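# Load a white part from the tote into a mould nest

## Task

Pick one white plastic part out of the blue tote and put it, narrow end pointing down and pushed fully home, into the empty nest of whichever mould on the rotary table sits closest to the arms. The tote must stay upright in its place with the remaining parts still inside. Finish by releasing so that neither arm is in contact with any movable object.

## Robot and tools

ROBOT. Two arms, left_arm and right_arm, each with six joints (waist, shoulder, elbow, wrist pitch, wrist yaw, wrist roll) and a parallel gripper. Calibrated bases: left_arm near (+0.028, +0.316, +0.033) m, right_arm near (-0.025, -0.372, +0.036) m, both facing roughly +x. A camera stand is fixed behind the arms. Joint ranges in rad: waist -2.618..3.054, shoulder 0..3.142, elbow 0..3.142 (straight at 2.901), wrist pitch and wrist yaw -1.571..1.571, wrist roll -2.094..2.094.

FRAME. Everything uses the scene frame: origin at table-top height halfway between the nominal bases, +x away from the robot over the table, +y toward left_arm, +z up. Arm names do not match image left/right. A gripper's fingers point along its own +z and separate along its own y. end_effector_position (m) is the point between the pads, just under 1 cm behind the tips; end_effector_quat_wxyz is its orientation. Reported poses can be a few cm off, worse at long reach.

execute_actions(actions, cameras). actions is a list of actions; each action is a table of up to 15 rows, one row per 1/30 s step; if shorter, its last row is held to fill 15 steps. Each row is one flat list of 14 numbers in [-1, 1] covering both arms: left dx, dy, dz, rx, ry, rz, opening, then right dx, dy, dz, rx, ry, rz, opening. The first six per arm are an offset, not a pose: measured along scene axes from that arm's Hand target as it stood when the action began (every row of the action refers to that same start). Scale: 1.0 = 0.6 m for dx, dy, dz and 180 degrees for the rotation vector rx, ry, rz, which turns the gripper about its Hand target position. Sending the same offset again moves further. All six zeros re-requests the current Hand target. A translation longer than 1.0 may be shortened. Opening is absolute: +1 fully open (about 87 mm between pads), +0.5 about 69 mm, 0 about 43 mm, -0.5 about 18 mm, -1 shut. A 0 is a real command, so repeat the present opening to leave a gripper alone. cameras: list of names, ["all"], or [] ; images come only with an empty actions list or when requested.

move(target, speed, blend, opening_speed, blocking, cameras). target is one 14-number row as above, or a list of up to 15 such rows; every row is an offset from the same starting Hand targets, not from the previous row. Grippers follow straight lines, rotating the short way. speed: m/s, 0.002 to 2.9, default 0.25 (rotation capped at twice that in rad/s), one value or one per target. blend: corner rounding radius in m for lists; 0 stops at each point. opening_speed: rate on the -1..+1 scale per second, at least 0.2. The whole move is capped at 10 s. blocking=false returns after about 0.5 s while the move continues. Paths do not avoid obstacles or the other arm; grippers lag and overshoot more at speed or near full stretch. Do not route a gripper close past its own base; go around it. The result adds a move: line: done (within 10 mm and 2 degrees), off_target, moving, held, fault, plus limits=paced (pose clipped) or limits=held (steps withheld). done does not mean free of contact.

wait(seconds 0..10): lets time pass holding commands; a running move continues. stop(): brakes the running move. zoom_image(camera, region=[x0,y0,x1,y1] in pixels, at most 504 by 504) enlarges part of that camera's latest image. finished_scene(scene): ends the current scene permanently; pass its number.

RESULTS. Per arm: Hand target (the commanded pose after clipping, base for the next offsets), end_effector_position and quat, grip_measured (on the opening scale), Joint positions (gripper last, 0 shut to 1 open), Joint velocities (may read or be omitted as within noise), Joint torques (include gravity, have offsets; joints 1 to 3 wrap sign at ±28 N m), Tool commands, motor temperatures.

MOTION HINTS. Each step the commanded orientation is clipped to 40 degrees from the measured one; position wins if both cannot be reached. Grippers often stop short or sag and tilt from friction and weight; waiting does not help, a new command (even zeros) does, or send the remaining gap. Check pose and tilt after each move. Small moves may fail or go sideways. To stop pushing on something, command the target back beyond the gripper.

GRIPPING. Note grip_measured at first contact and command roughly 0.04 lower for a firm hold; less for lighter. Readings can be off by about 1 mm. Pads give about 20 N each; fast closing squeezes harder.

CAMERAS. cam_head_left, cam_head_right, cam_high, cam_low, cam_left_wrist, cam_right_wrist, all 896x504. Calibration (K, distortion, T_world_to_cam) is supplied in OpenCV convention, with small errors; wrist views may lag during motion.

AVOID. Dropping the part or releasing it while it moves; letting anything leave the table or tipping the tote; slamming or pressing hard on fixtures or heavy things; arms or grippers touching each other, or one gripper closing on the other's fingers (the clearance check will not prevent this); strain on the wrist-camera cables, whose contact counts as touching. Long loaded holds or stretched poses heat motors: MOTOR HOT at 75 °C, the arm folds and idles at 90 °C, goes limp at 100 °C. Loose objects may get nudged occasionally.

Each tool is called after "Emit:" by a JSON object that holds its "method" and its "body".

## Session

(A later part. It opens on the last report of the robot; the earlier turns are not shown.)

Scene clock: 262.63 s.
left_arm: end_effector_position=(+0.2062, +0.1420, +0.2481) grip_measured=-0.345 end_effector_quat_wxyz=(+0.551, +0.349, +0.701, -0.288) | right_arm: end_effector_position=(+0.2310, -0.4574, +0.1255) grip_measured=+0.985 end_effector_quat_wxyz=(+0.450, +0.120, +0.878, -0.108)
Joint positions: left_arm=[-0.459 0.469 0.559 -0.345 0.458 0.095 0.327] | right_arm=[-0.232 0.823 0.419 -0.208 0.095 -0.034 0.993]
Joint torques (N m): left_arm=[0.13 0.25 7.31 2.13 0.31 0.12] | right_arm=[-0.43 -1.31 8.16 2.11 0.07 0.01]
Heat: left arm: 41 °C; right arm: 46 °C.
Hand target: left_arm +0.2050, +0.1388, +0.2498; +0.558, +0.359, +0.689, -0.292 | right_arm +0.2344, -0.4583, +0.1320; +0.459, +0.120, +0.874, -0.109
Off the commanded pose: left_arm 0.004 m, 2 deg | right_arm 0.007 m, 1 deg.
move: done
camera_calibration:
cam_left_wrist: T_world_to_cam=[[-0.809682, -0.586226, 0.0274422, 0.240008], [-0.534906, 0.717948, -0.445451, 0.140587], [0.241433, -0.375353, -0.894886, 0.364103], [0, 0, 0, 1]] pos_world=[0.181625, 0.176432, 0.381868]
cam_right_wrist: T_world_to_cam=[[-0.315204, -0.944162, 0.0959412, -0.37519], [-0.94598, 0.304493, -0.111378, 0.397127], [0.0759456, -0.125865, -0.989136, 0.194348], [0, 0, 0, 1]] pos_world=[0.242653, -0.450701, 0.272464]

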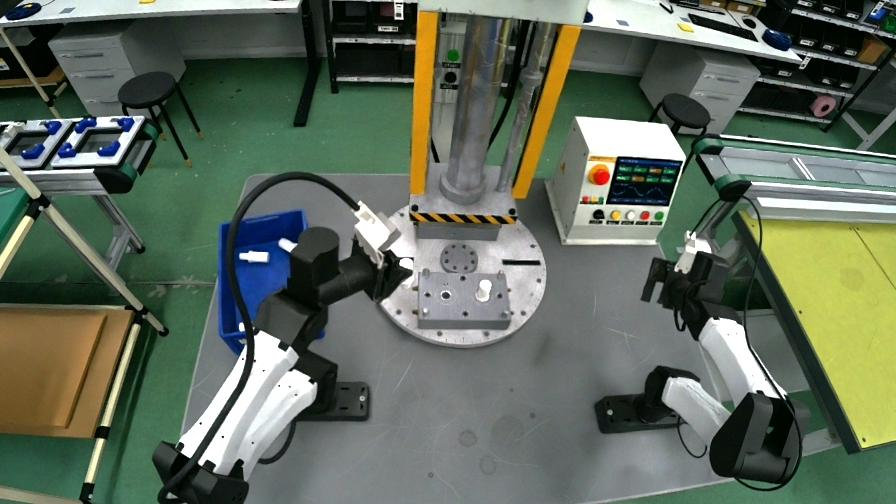

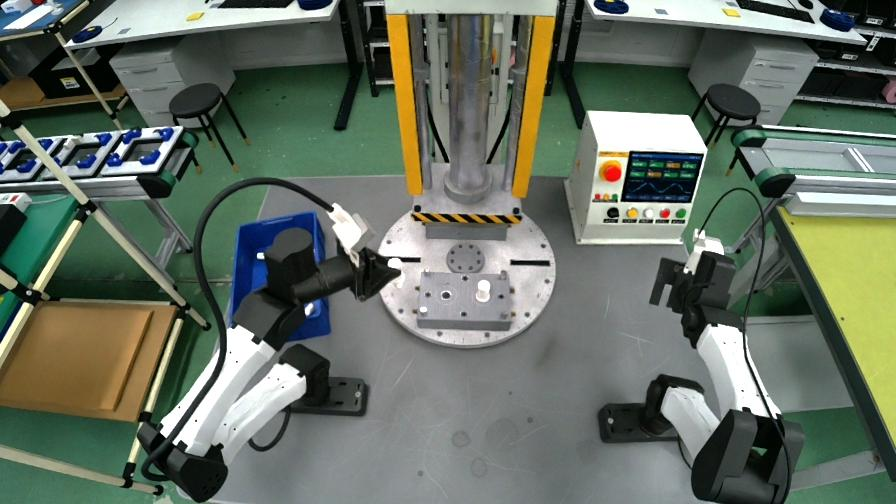

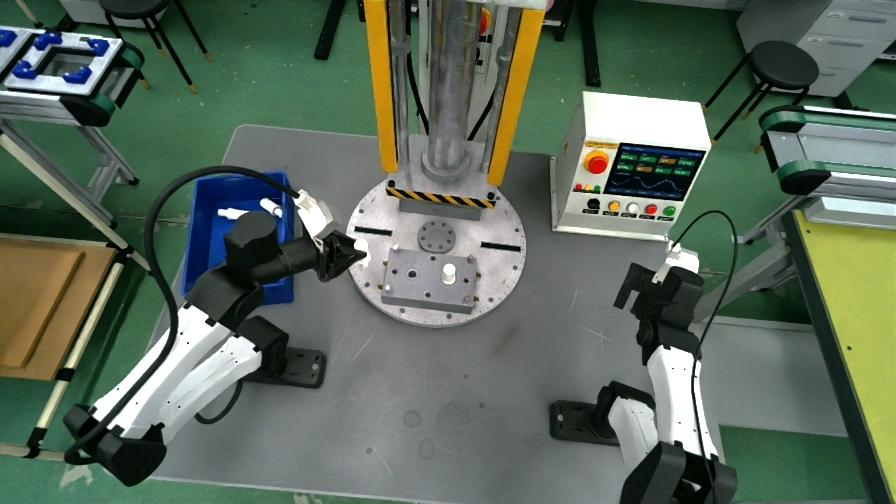

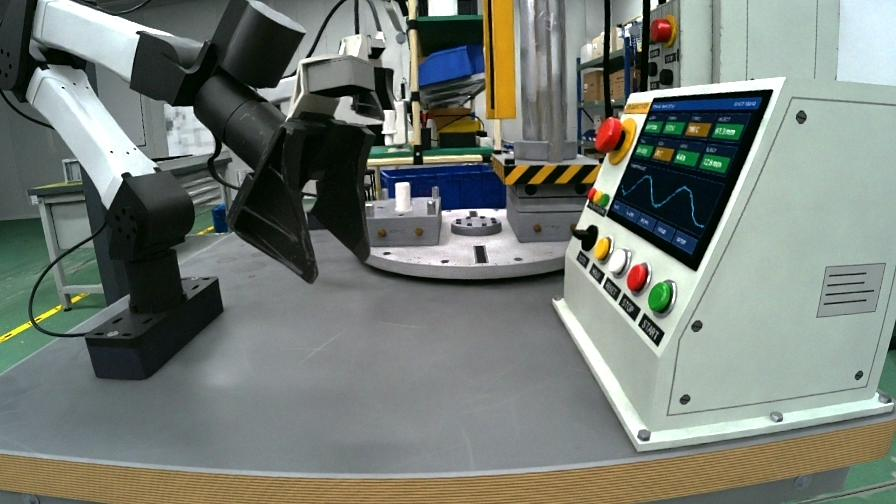

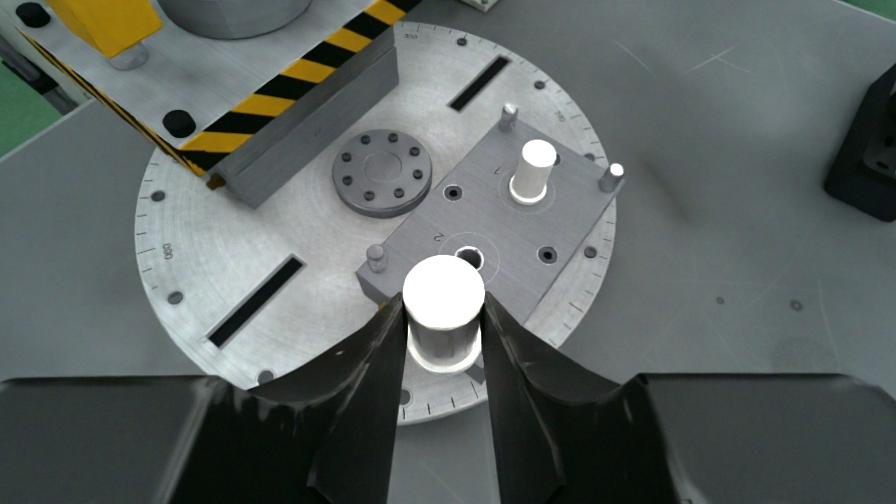

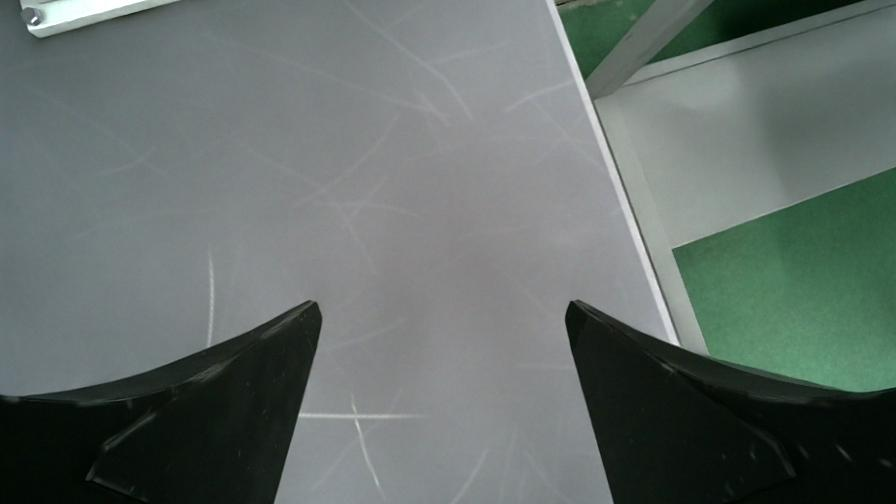

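Emit:
{"method": "move", "body": {"target": [0.066,-0.165,-0.145,0,0,0,-0.6,0,0,0,0,0,0,1], "speed": 0.15, "cameras": ["all"]}}

Emit:
{"method": "zoom_image", "body": {"camera": "cam_low", "region": [330, 130, 490, 260]}}

Emit:
{"method": "zoom_image", "body": {"camera": "cam_head_right", "region": [390, 220, 530, 340]}}

Emit:
{"method": "zoom_image", "body": {"camera": "cam_left_wrist", "region": [300, 150, 600, 450]}}

Scene clock: 285.90 s.
left_arm: end_effector_position=(+0.2439, +0.0406, +0.1634) grip_measured=-0.345 end_effector_quat_wxyz=(+0.552, +0.364, +0.691, -0.292) | right_arm: end_effector_position=(+0.2310, -0.4574, +0.1255) grip_measured=+0.985 end_effector_quat_wxyz=(+0.450, +0.120, +0.878, -0.108)
Joint positions: left_arm=[-0.835 1.076 0.343 0.509 0.122 0.025 0.327] | right_arm=[-0.232 0.823 0.419 -0.208 0.095 -0.034 0.993]
Joint torques (N m): left_arm=[0.03 -1.85 7.06 2.24 -0.07 -0.04] | right_arm=[-0.35 -1.29 8.1 2.13 0.08 0.01]
Motor temperatures (°C): left_arm=[29 35 41 35 27 29 29] | right_arm=[30 35 47 41 27 28 31]
Heat: left arm: 41 °C; right arm: 47 °C.
Hand target: left_arm +0.2445, +0.0398, +0.1628; +0.558, +0.359, +0.689, -0.292 | right_arm +0.2344, -0.4583, +0.1320; +0.459, +0.120, +0.874, -0.109
Off the commanded pose: left_arm 0.001 m, 1 deg | right_arm 0.007 m, 1 deg.
move: done
camera_calibration:
cam_left_wrist: T_world_to_cam=[[-0.829216, -0.558832, 0.0103289, 0.219891], [-0.502664, 0.737536, -0.450966, 0.188109], [0.244396, -0.37914, -0.892482, 0.240146], [0, 0, 0, 1]] pos_world=[0.218202, 0.0751941, 0.296885]
cam_right_wrist: T_world_to_cam=[[-0.315204, -0.944162, 0.0959412, -0.37519], [-0.94598, 0.304493, -0.111378, 0.397127], [0.0759456, -0.125865, -0.989136, 0.194348], [0, 0, 0, 1]] pos_world=[0.242653, -0.450701, 0.272464]

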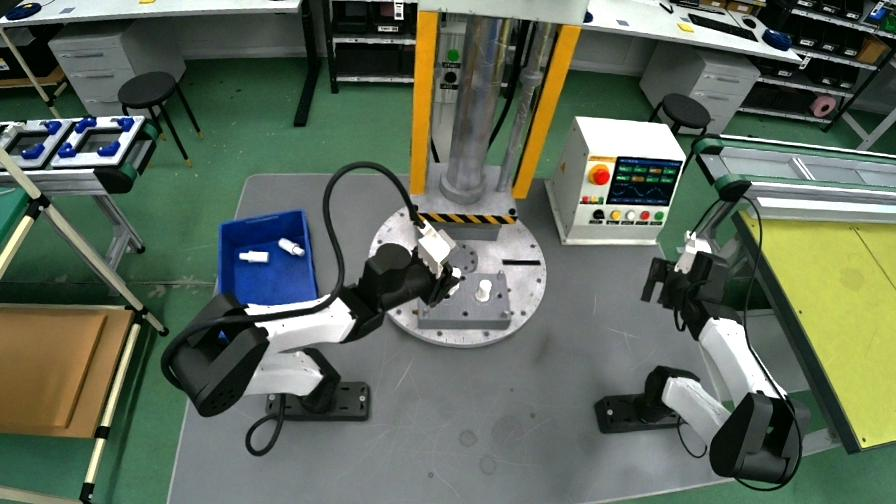

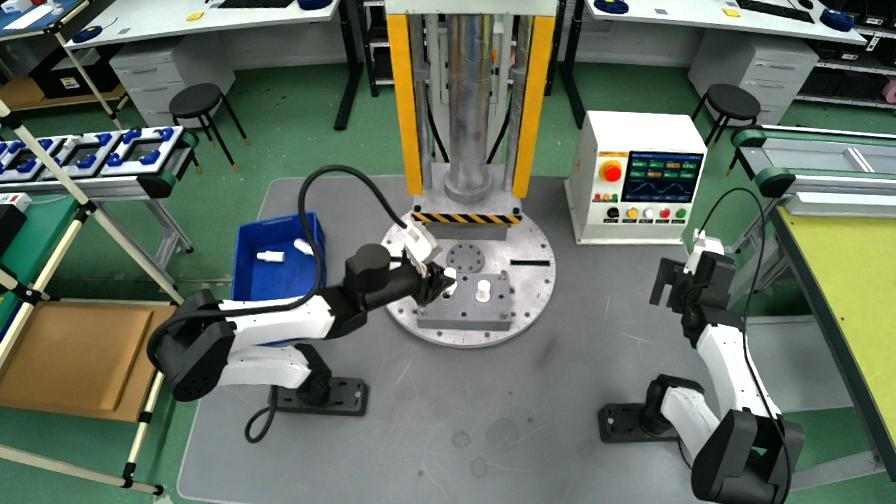

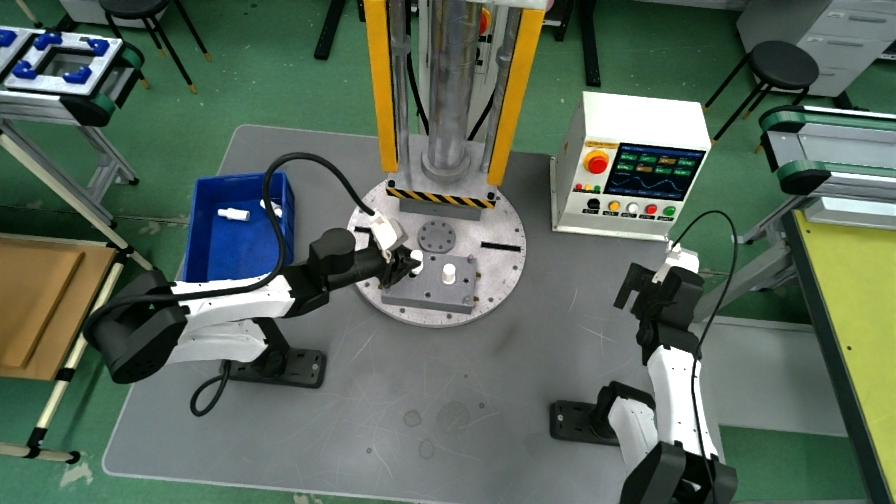

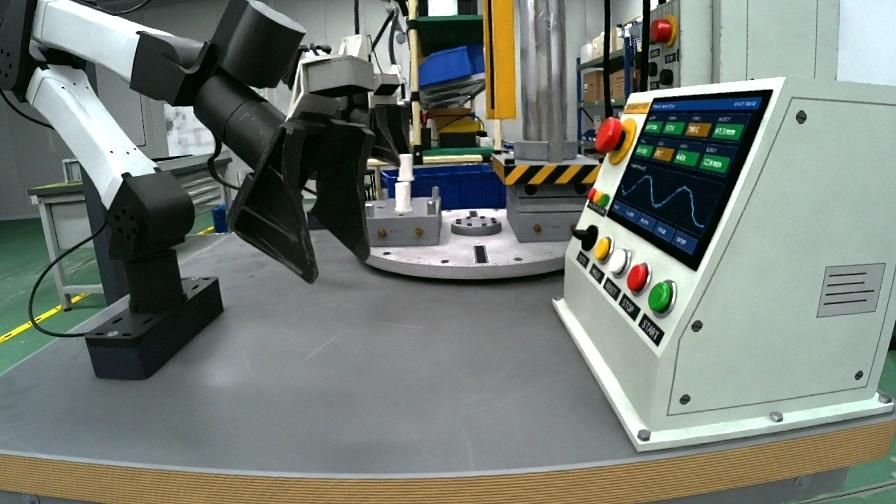

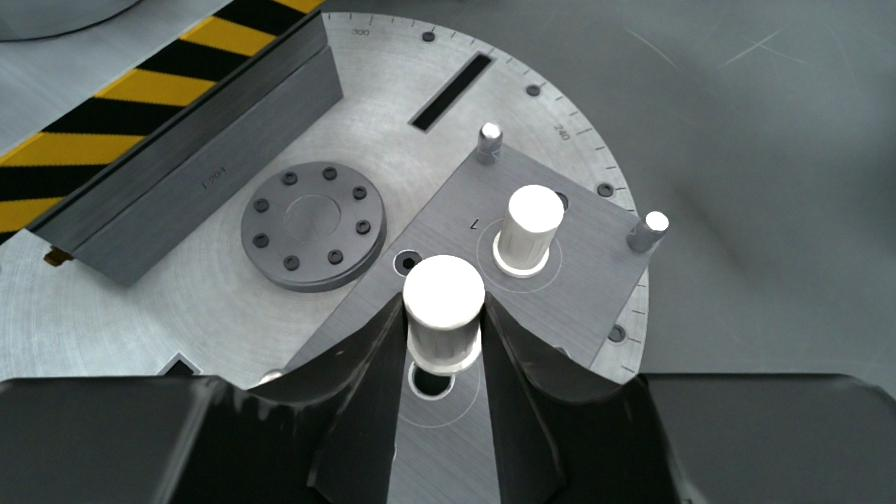

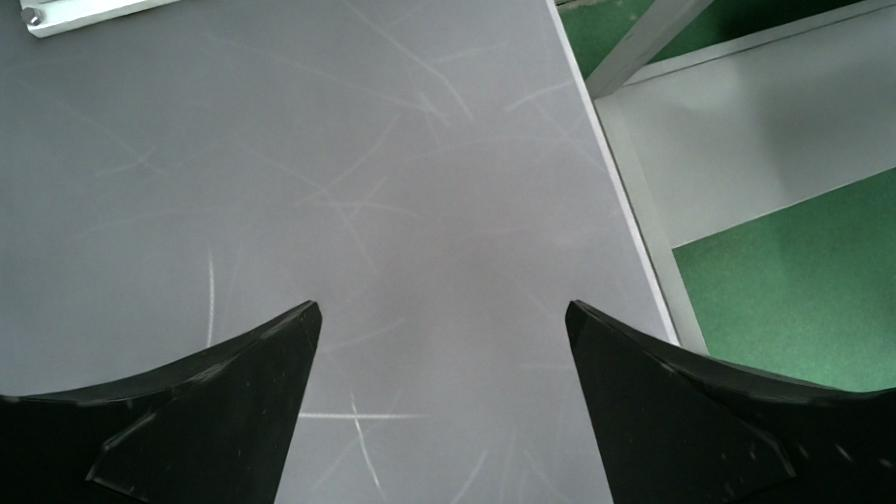

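Scaled by 3.150 from the camera's 896x504 image, which has a finer 1280x720 frame.

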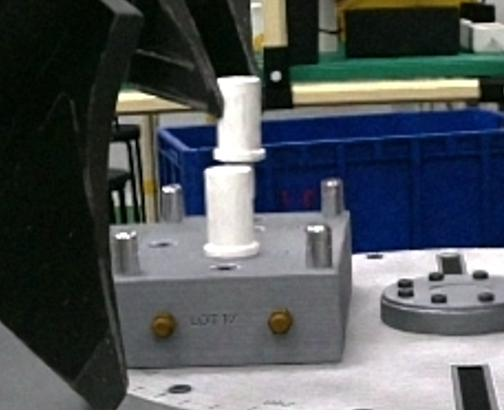

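Scaled by 3.600 from the camera's 896x504 image, which has a finer 1280x720 frame.

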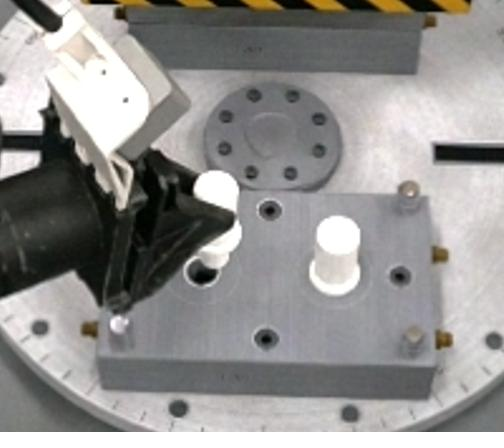

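Scaled by 1.680 from the camera's 896x504 image, which has a finer 1280x720 frame.

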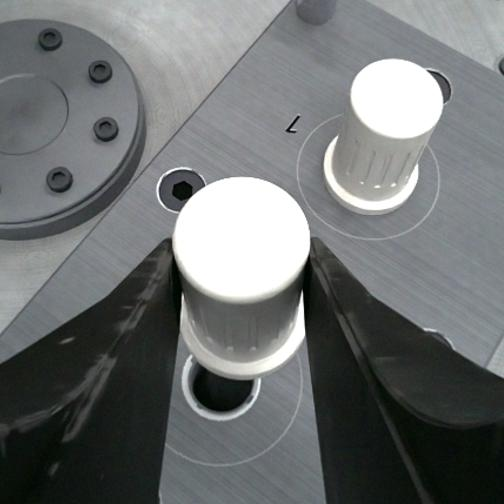

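Emit:
{"method": "move", "body": {"target": [0.0087,0.0068,-0.033,0,0,0,-0.6,0,0,0,0,0,0,1], "speed": 0.06, "cameras": ["cam_low","cam_left_wrist","cam_head_right","cam_high"]}}

Emit:
{"method": "zoom_image", "body": {"camera": "cam_low", "region": [330, 130, 490, 260]}}

Emit:
{"method": "zoom_image", "body": {"camera": "cam_head_right", "region": [410, 250, 510, 330]}}

Emit:
{"method": "zoom_image", "body": {"camera": "cam_left_wrist", "region": [350, 200, 550, 450]}}

Emit:
{"method": "zoom_image", "body": {"camera": "cam_high", "region": [370, 230, 490, 320]}}

Scene clock: 308.10 s.
left_arm: end_effector_position=(+0.2483, +0.0432, +0.1434) grip_measured=-0.345 end_effector_quat_wxyz=(+0.553, +0.360, +0.693, -0.290) | right_arm: end_effector_position=(+0.2310, -0.4574, +0.1255) grip_measured=+0.985 end_effector_quat_wxyz=(+0.450, +0.120, +0.878, -0.108)
Joint positions: left_arm=[-0.817 1.158 0.286 0.648 0.129 0.025 0.327] | right_arm=[-0.232 0.823 0.419 -0.208 0.095 -0.034 0.993]
Joint torques (N m): left_arm=[1.37 -2.06 6.72 2.24 0.2 0.04] | right_arm=[-0.2 -1.2 8.2 2.13 0.08 0.02]
Heat: left arm: 42 °C; right arm: 47 °C.
Hand target: left_arm +0.2498, +0.0439, +0.1431; +0.558, +0.359, +0.689, -0.292 | right_arm +0.2344, -0.4583, +0.1320; +0.459, +0.120, +0.874, -0.109
Off the commanded pose: left_arm 0.002 m, 1 deg | right_arm 0.007 m, 1 deg.
move: done
camera_calibration:
cam_left_wrist: T_world_to_cam=[[-0.823282, -0.567507, 0.0119242, 0.223755], [-0.510732, 0.731425, -0.451853, 0.181778], [0.247708, -0.378092, -0.892013, 0.22132], [0, 0, 0, 1]] pos_world=[0.222231, 0.0777053, 0.276889]
Images, in order (width x height): cam_head_right 896x504, cam_high 896x504, cam_low 896x504, cam_left_wrist 896x504.

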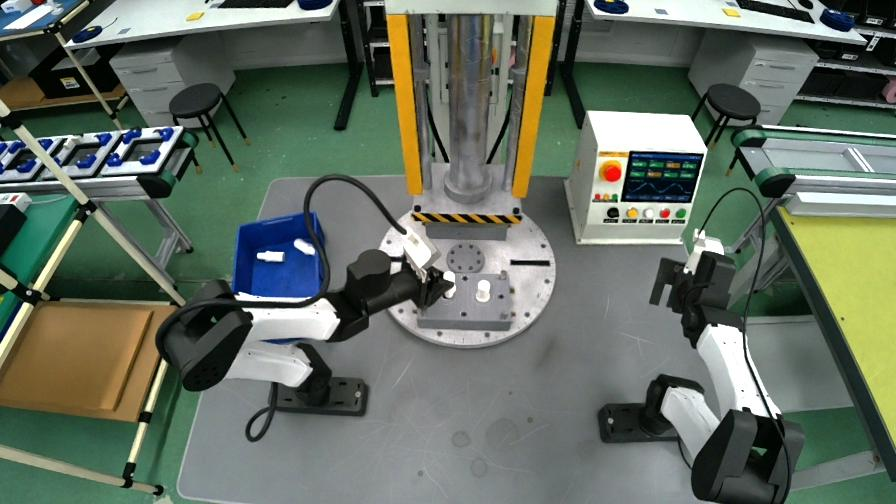

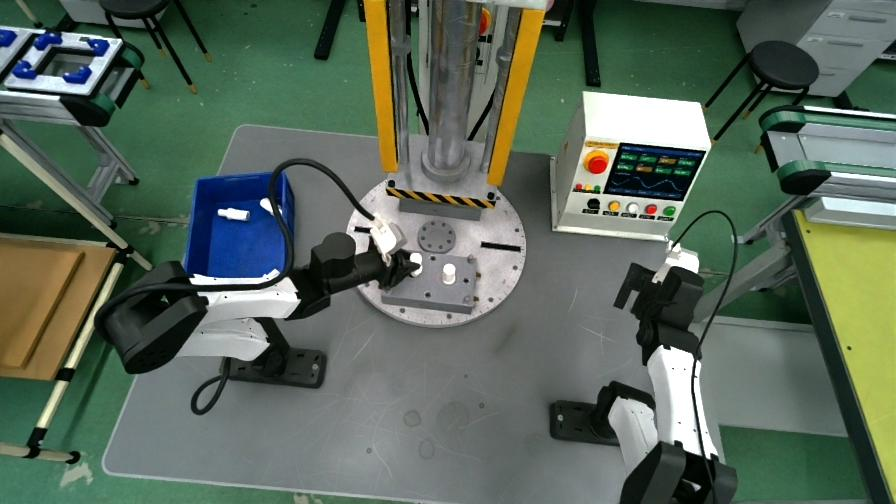

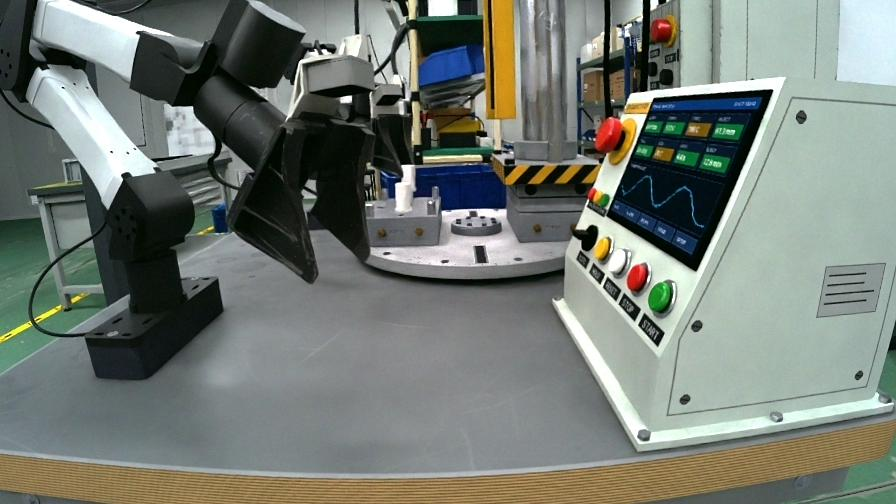

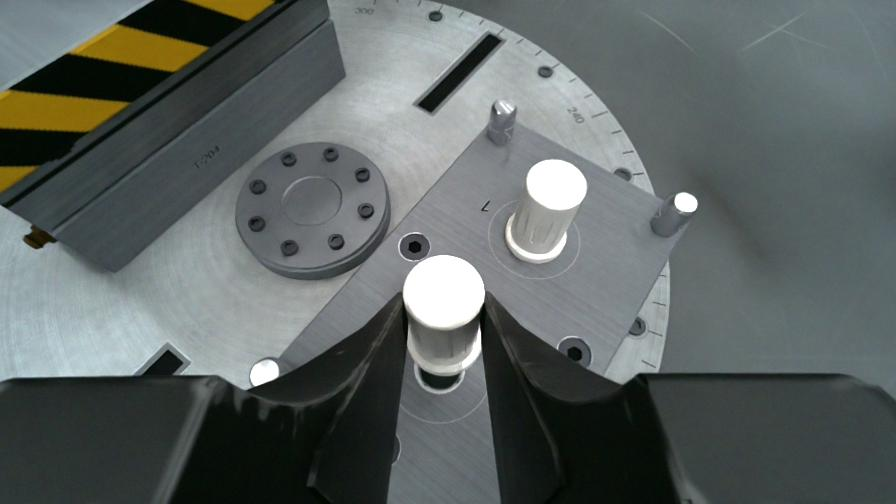

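Scaled by 3.150 from the camera's 896x504 image, which has a finer 1280x720 frame.

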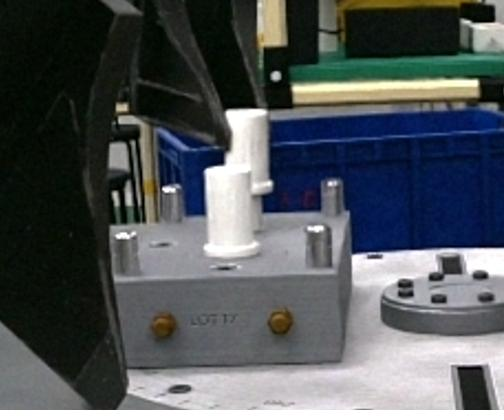

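Scaled by 5.040 from the camera's 896x504 image, which has a finer 1280x720 frame.

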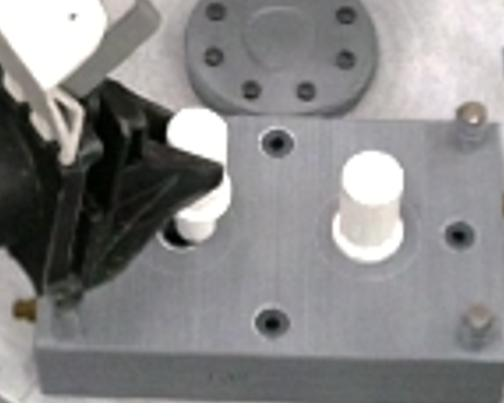

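Scaled by 2.016 from the camera's 896x504 image, which has a finer 1280x720 frame.

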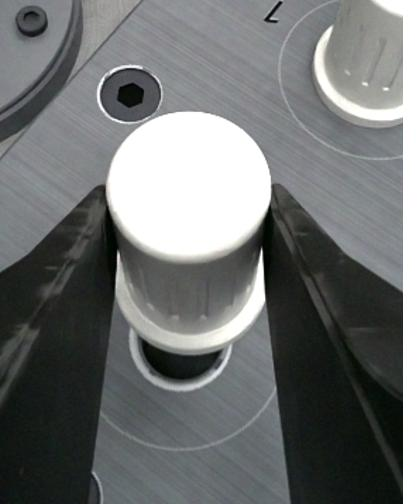

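Scaled by 4.200 from the camera's 896x504 image, which has a finer 1280x720 frame.

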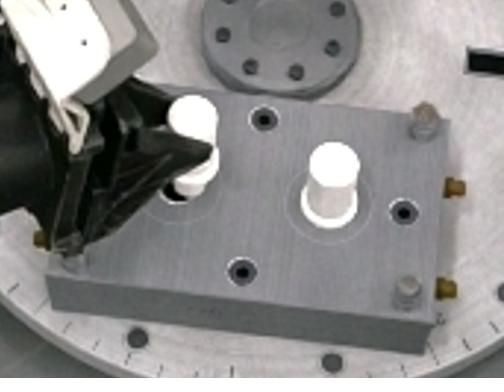

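Emit:
{"method": "move", "body": {"target": [0.0025,0.008,0,0,0,0,-0.6,0,0,0,0,0,0,1], "speed": 0.03, "cameras": ["cam_low","cam_left_wrist","cam_head_right","cam_high"]}}

Emit:
{"method": "zoom_image", "body": {"camera": "cam_head_right", "region": [410, 250, 510, 330]}}

Emit:
{"method": "zoom_image", "body": {"camera": "cam_left_wrist", "region": [350, 200, 550, 450]}}

Emit:
{"method": "zoom_image", "body": {"camera": "cam_high", "region": [370, 230, 490, 320]}}

Scene clock: 363.17 s.
left_arm: end_effector_position=(+0.2509, +0.0463, +0.1431) grip_measured=-0.345 end_effector_quat_wxyz=(+0.553, +0.358, +0.693, -0.292) | right_arm: end_effector_position=(+0.2310, -0.4574, +0.1255) grip_measured=+0.985 end_effector_quat_wxyz=(+0.450, +0.120, +0.878, -0.108)
Joint positions: left_arm=[-0.794 1.158 0.282 0.655 0.153 0.025 0.327] | right_arm=[-0.232 0.823 0.419 -0.208 0.095 -0.034 0.993]
Joint torques (N m): left_arm=[1.42 -3.07 6.48 2.09 0.18 0.08] | right_arm=[-0.42 -1.35 8.1 2.15 0.08 0.02]
Heat: left arm: 42 °C; right arm: 48 °C.
Hand target: left_arm +0.2513, +0.0487, +0.1431; +0.558, +0.359, +0.689, -0.292 | right_arm +0.2344, -0.4583, +0.1320; +0.459, +0.120, +0.874, -0.109
Off the commanded pose: left_arm 0.002 m, 1 deg | right_arm 0.007 m, 1 deg.
move: done
camera_calibration:
cam_left_wrist: T_world_to_cam=[[-0.822908, -0.567932, 0.0165858, 0.227085], [-0.512141, 0.728796, -0.454498, 0.181558], [0.246037, -0.382505, -0.890593, 0.222042], [0, 0, 0, 1]] pos_world=[0.225223, 0.0815828, 0.276501]
Images, in order (width x height): cam_head_right 896x504, cam_high 896x504, cam_low 896x504, cam_left_wrist 896x504.

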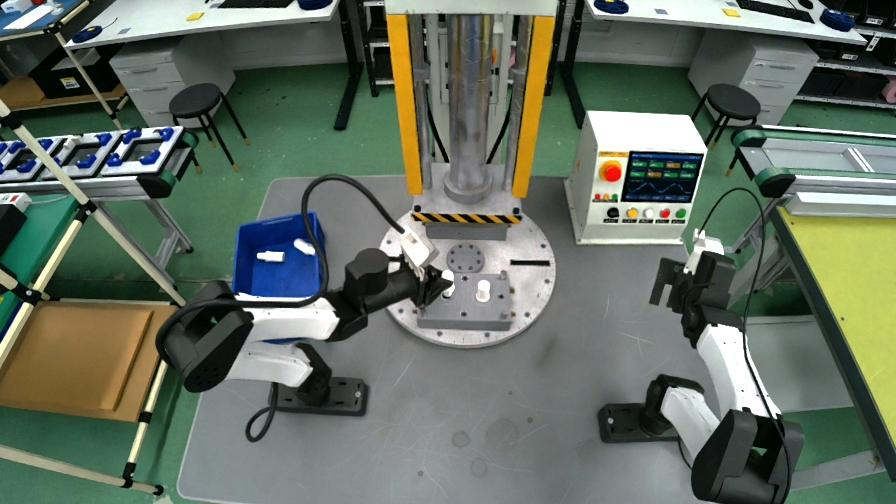

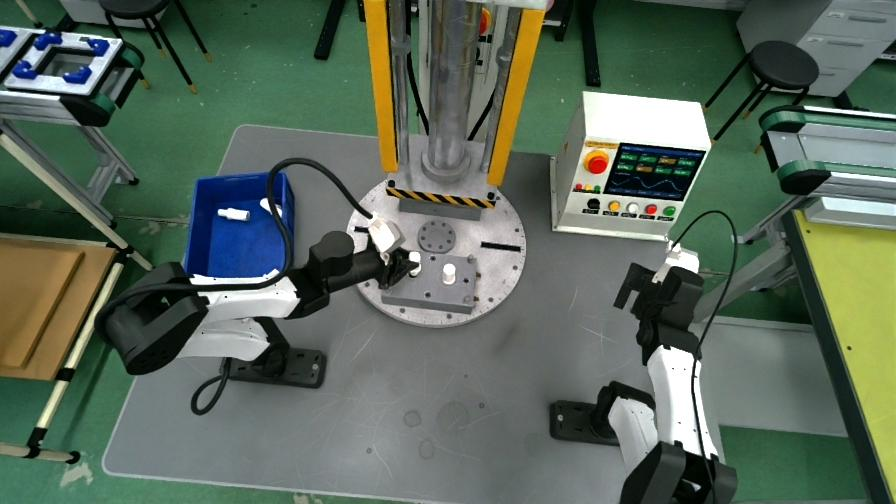

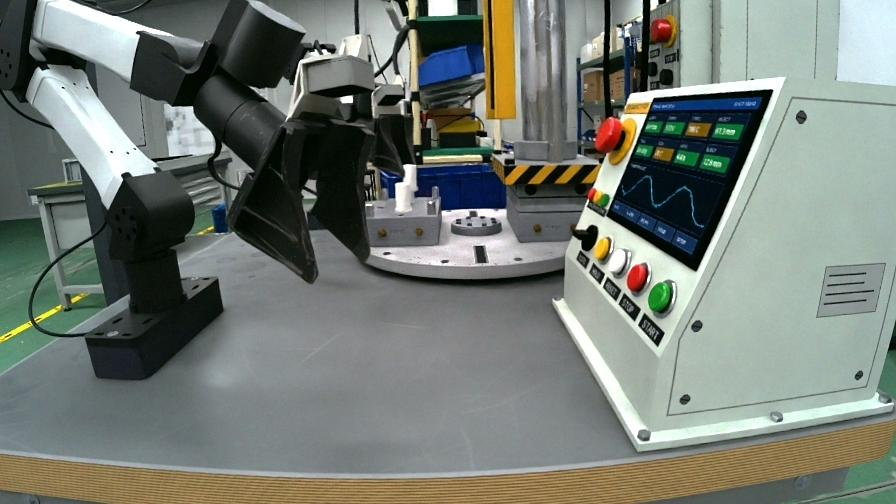

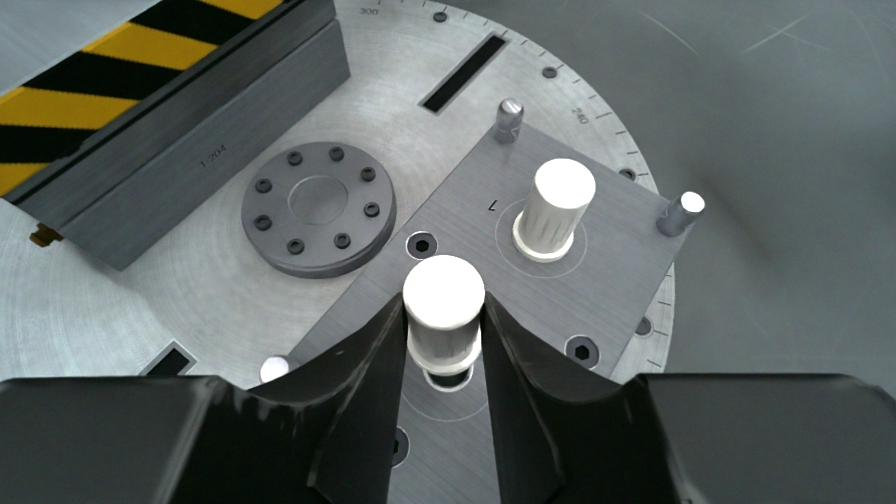

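Scaled by 5.040 from the camera's 896x504 image, which has a finer 1280x720 frame.

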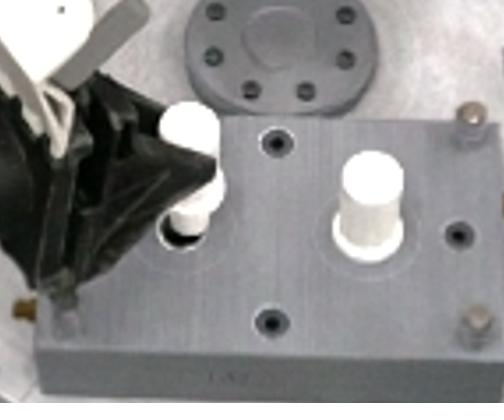

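Scaled by 2.016 from the camera's 896x504 image, which has a finer 1280x720 frame.

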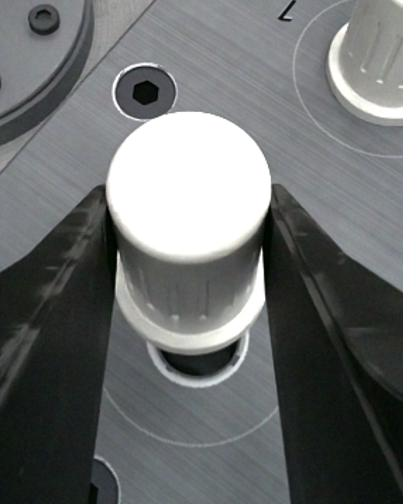

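Scaled by 4.200 from the camera's 896x504 image, which has a finer 1280x720 frame.

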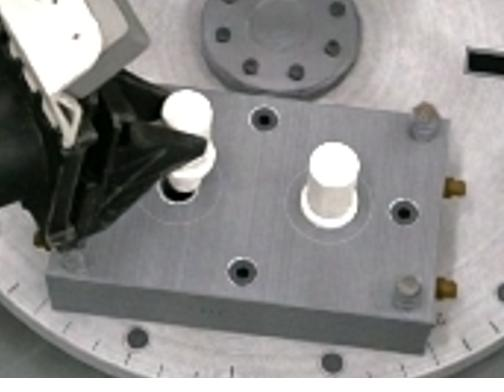

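Emit:
{"method": "move", "body": {"target": [[-0.002,0.0045,0,0,0,0,-0.6,0,0,0,0,0,0,1],[-0.002,0.0045,-0.009,0,0,0,-0.6,0,0,0,0,0,0,1]], "speed": 0.025, "cameras": ["cam_left_wrist","cam_head_right","cam_high"]}}

Emit:
{"method": "zoom_image", "body": {"camera": "cam_head_right", "region": [410, 250, 510, 330]}}

Emit:
{"method": "zoom_image", "body": {"camera": "cam_left_wrist", "region": [350, 200, 550, 450]}}

Emit:
{"method": "zoom_image", "body": {"camera": "cam_high", "region": [370, 230, 490, 320]}}

Scene clock: 387.53 s.
left_arm: end_effector_position=(+0.2498, +0.0487, +0.1430) grip_measured=-0.345 end_effector_quat_wxyz=(+0.559, +0.356, +0.688, -0.295) | right_arm: end_effector_position=(+0.2310, -0.4574, +0.1255) grip_measured=+0.985 end_effector_quat_wxyz=(+0.450, +0.120, +0.878, -0.108)
Joint positions: left_arm=[-0.788 1.151 0.259 0.687 0.159 0.025 0.327] | right_arm=[-0.232 0.823 0.419 -0.208 0.095 -0.034 0.993]
Joint torques (N m): left_arm=[1.39 -1.88 6.39 2.1 0.2 0.09] | right_arm=[-0.36 -1.32 8.16 2.11 0.09 0]
Heat: left arm: 42 °C; right arm: 48 °C.
Hand target: left_arm +0.2501, +0.0514, +0.1377; +0.558, +0.359, +0.689, -0.292 | right_arm +0.2344, -0.4583, +0.1320; +0.459, +0.120, +0.874, -0.109
Off the commanded pose: left_arm 0.006 m, 1 deg | right_arm 0.007 m, 1 deg.
move: done
camera_calibration:
cam_left_wrist: T_world_to_cam=[[-0.823456, -0.567173, 0.0153034, 0.227786], [-0.506952, 0.723376, -0.46875, 0.180162], [0.254792, -0.393753, -0.883198, 0.220329], [0, 0, 0, 1]] pos_world=[0.222767, 0.0856245, 0.275559]
Images, in order (width x height): cam_head_right 896x504, cam_high 896x504, cam_left_wrist 896x504.

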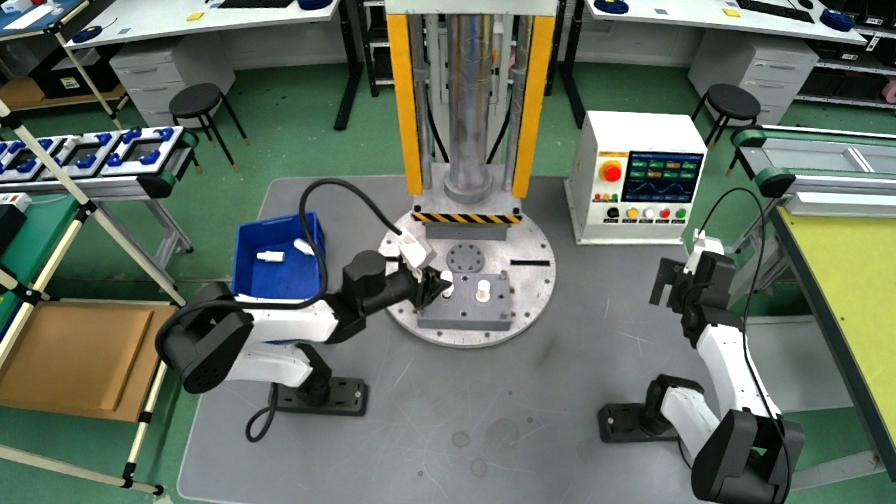

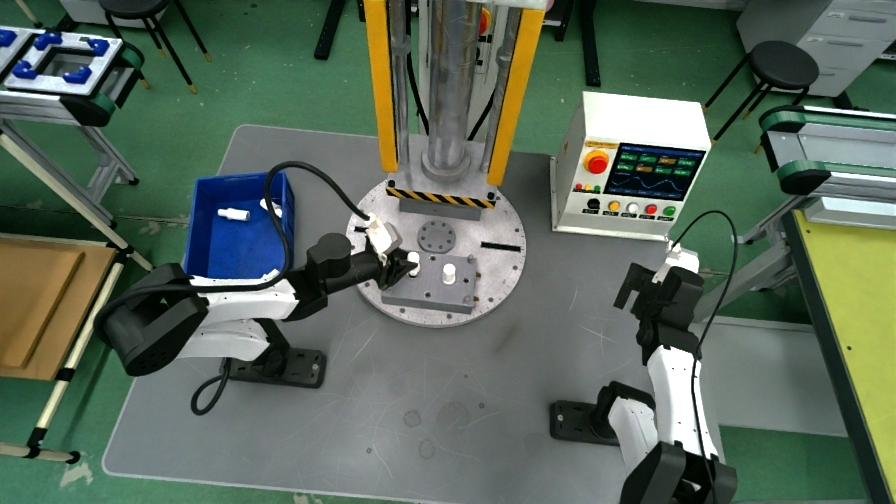

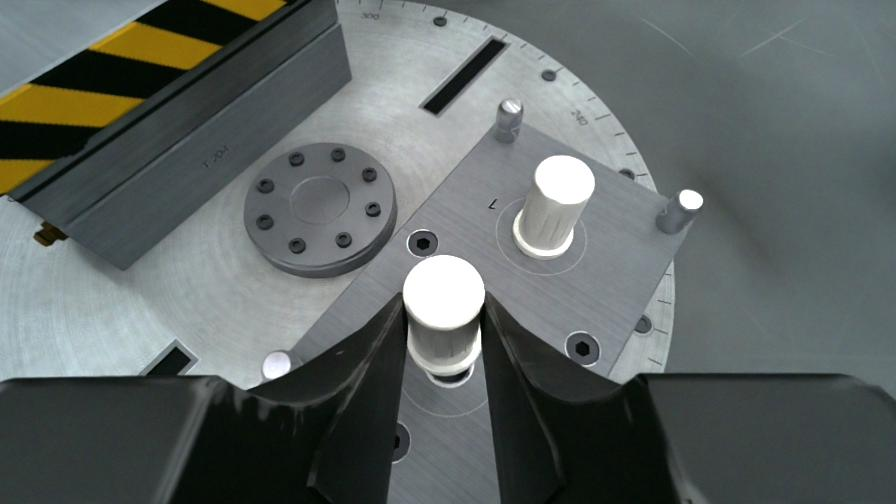

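Scaled by 5.040 from the camera's 896x504 image, which has a finer 1280x720 frame.

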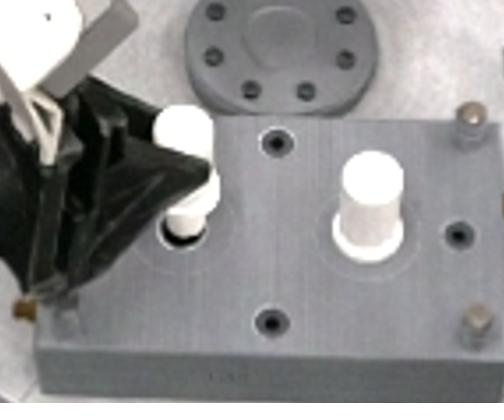

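Scaled by 2.016 from the camera's 896x504 image, which has a finer 1280x720 frame.

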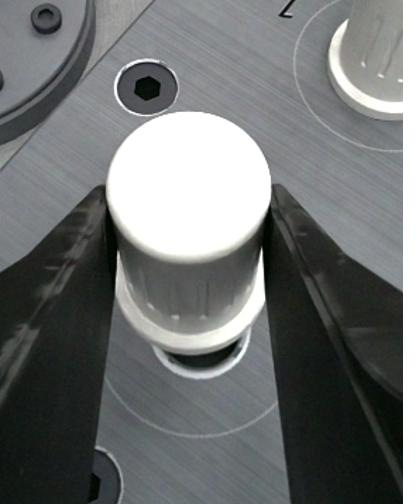

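Scaled by 4.200 from the camera's 896x504 image, which has a finer 1280x720 frame.

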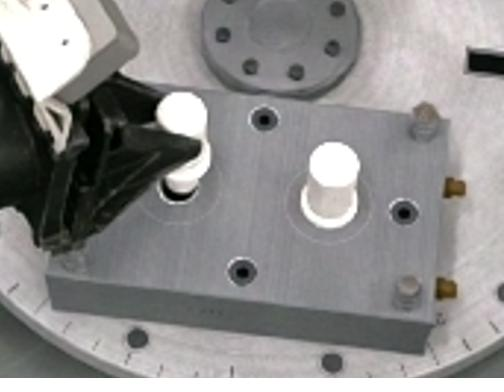

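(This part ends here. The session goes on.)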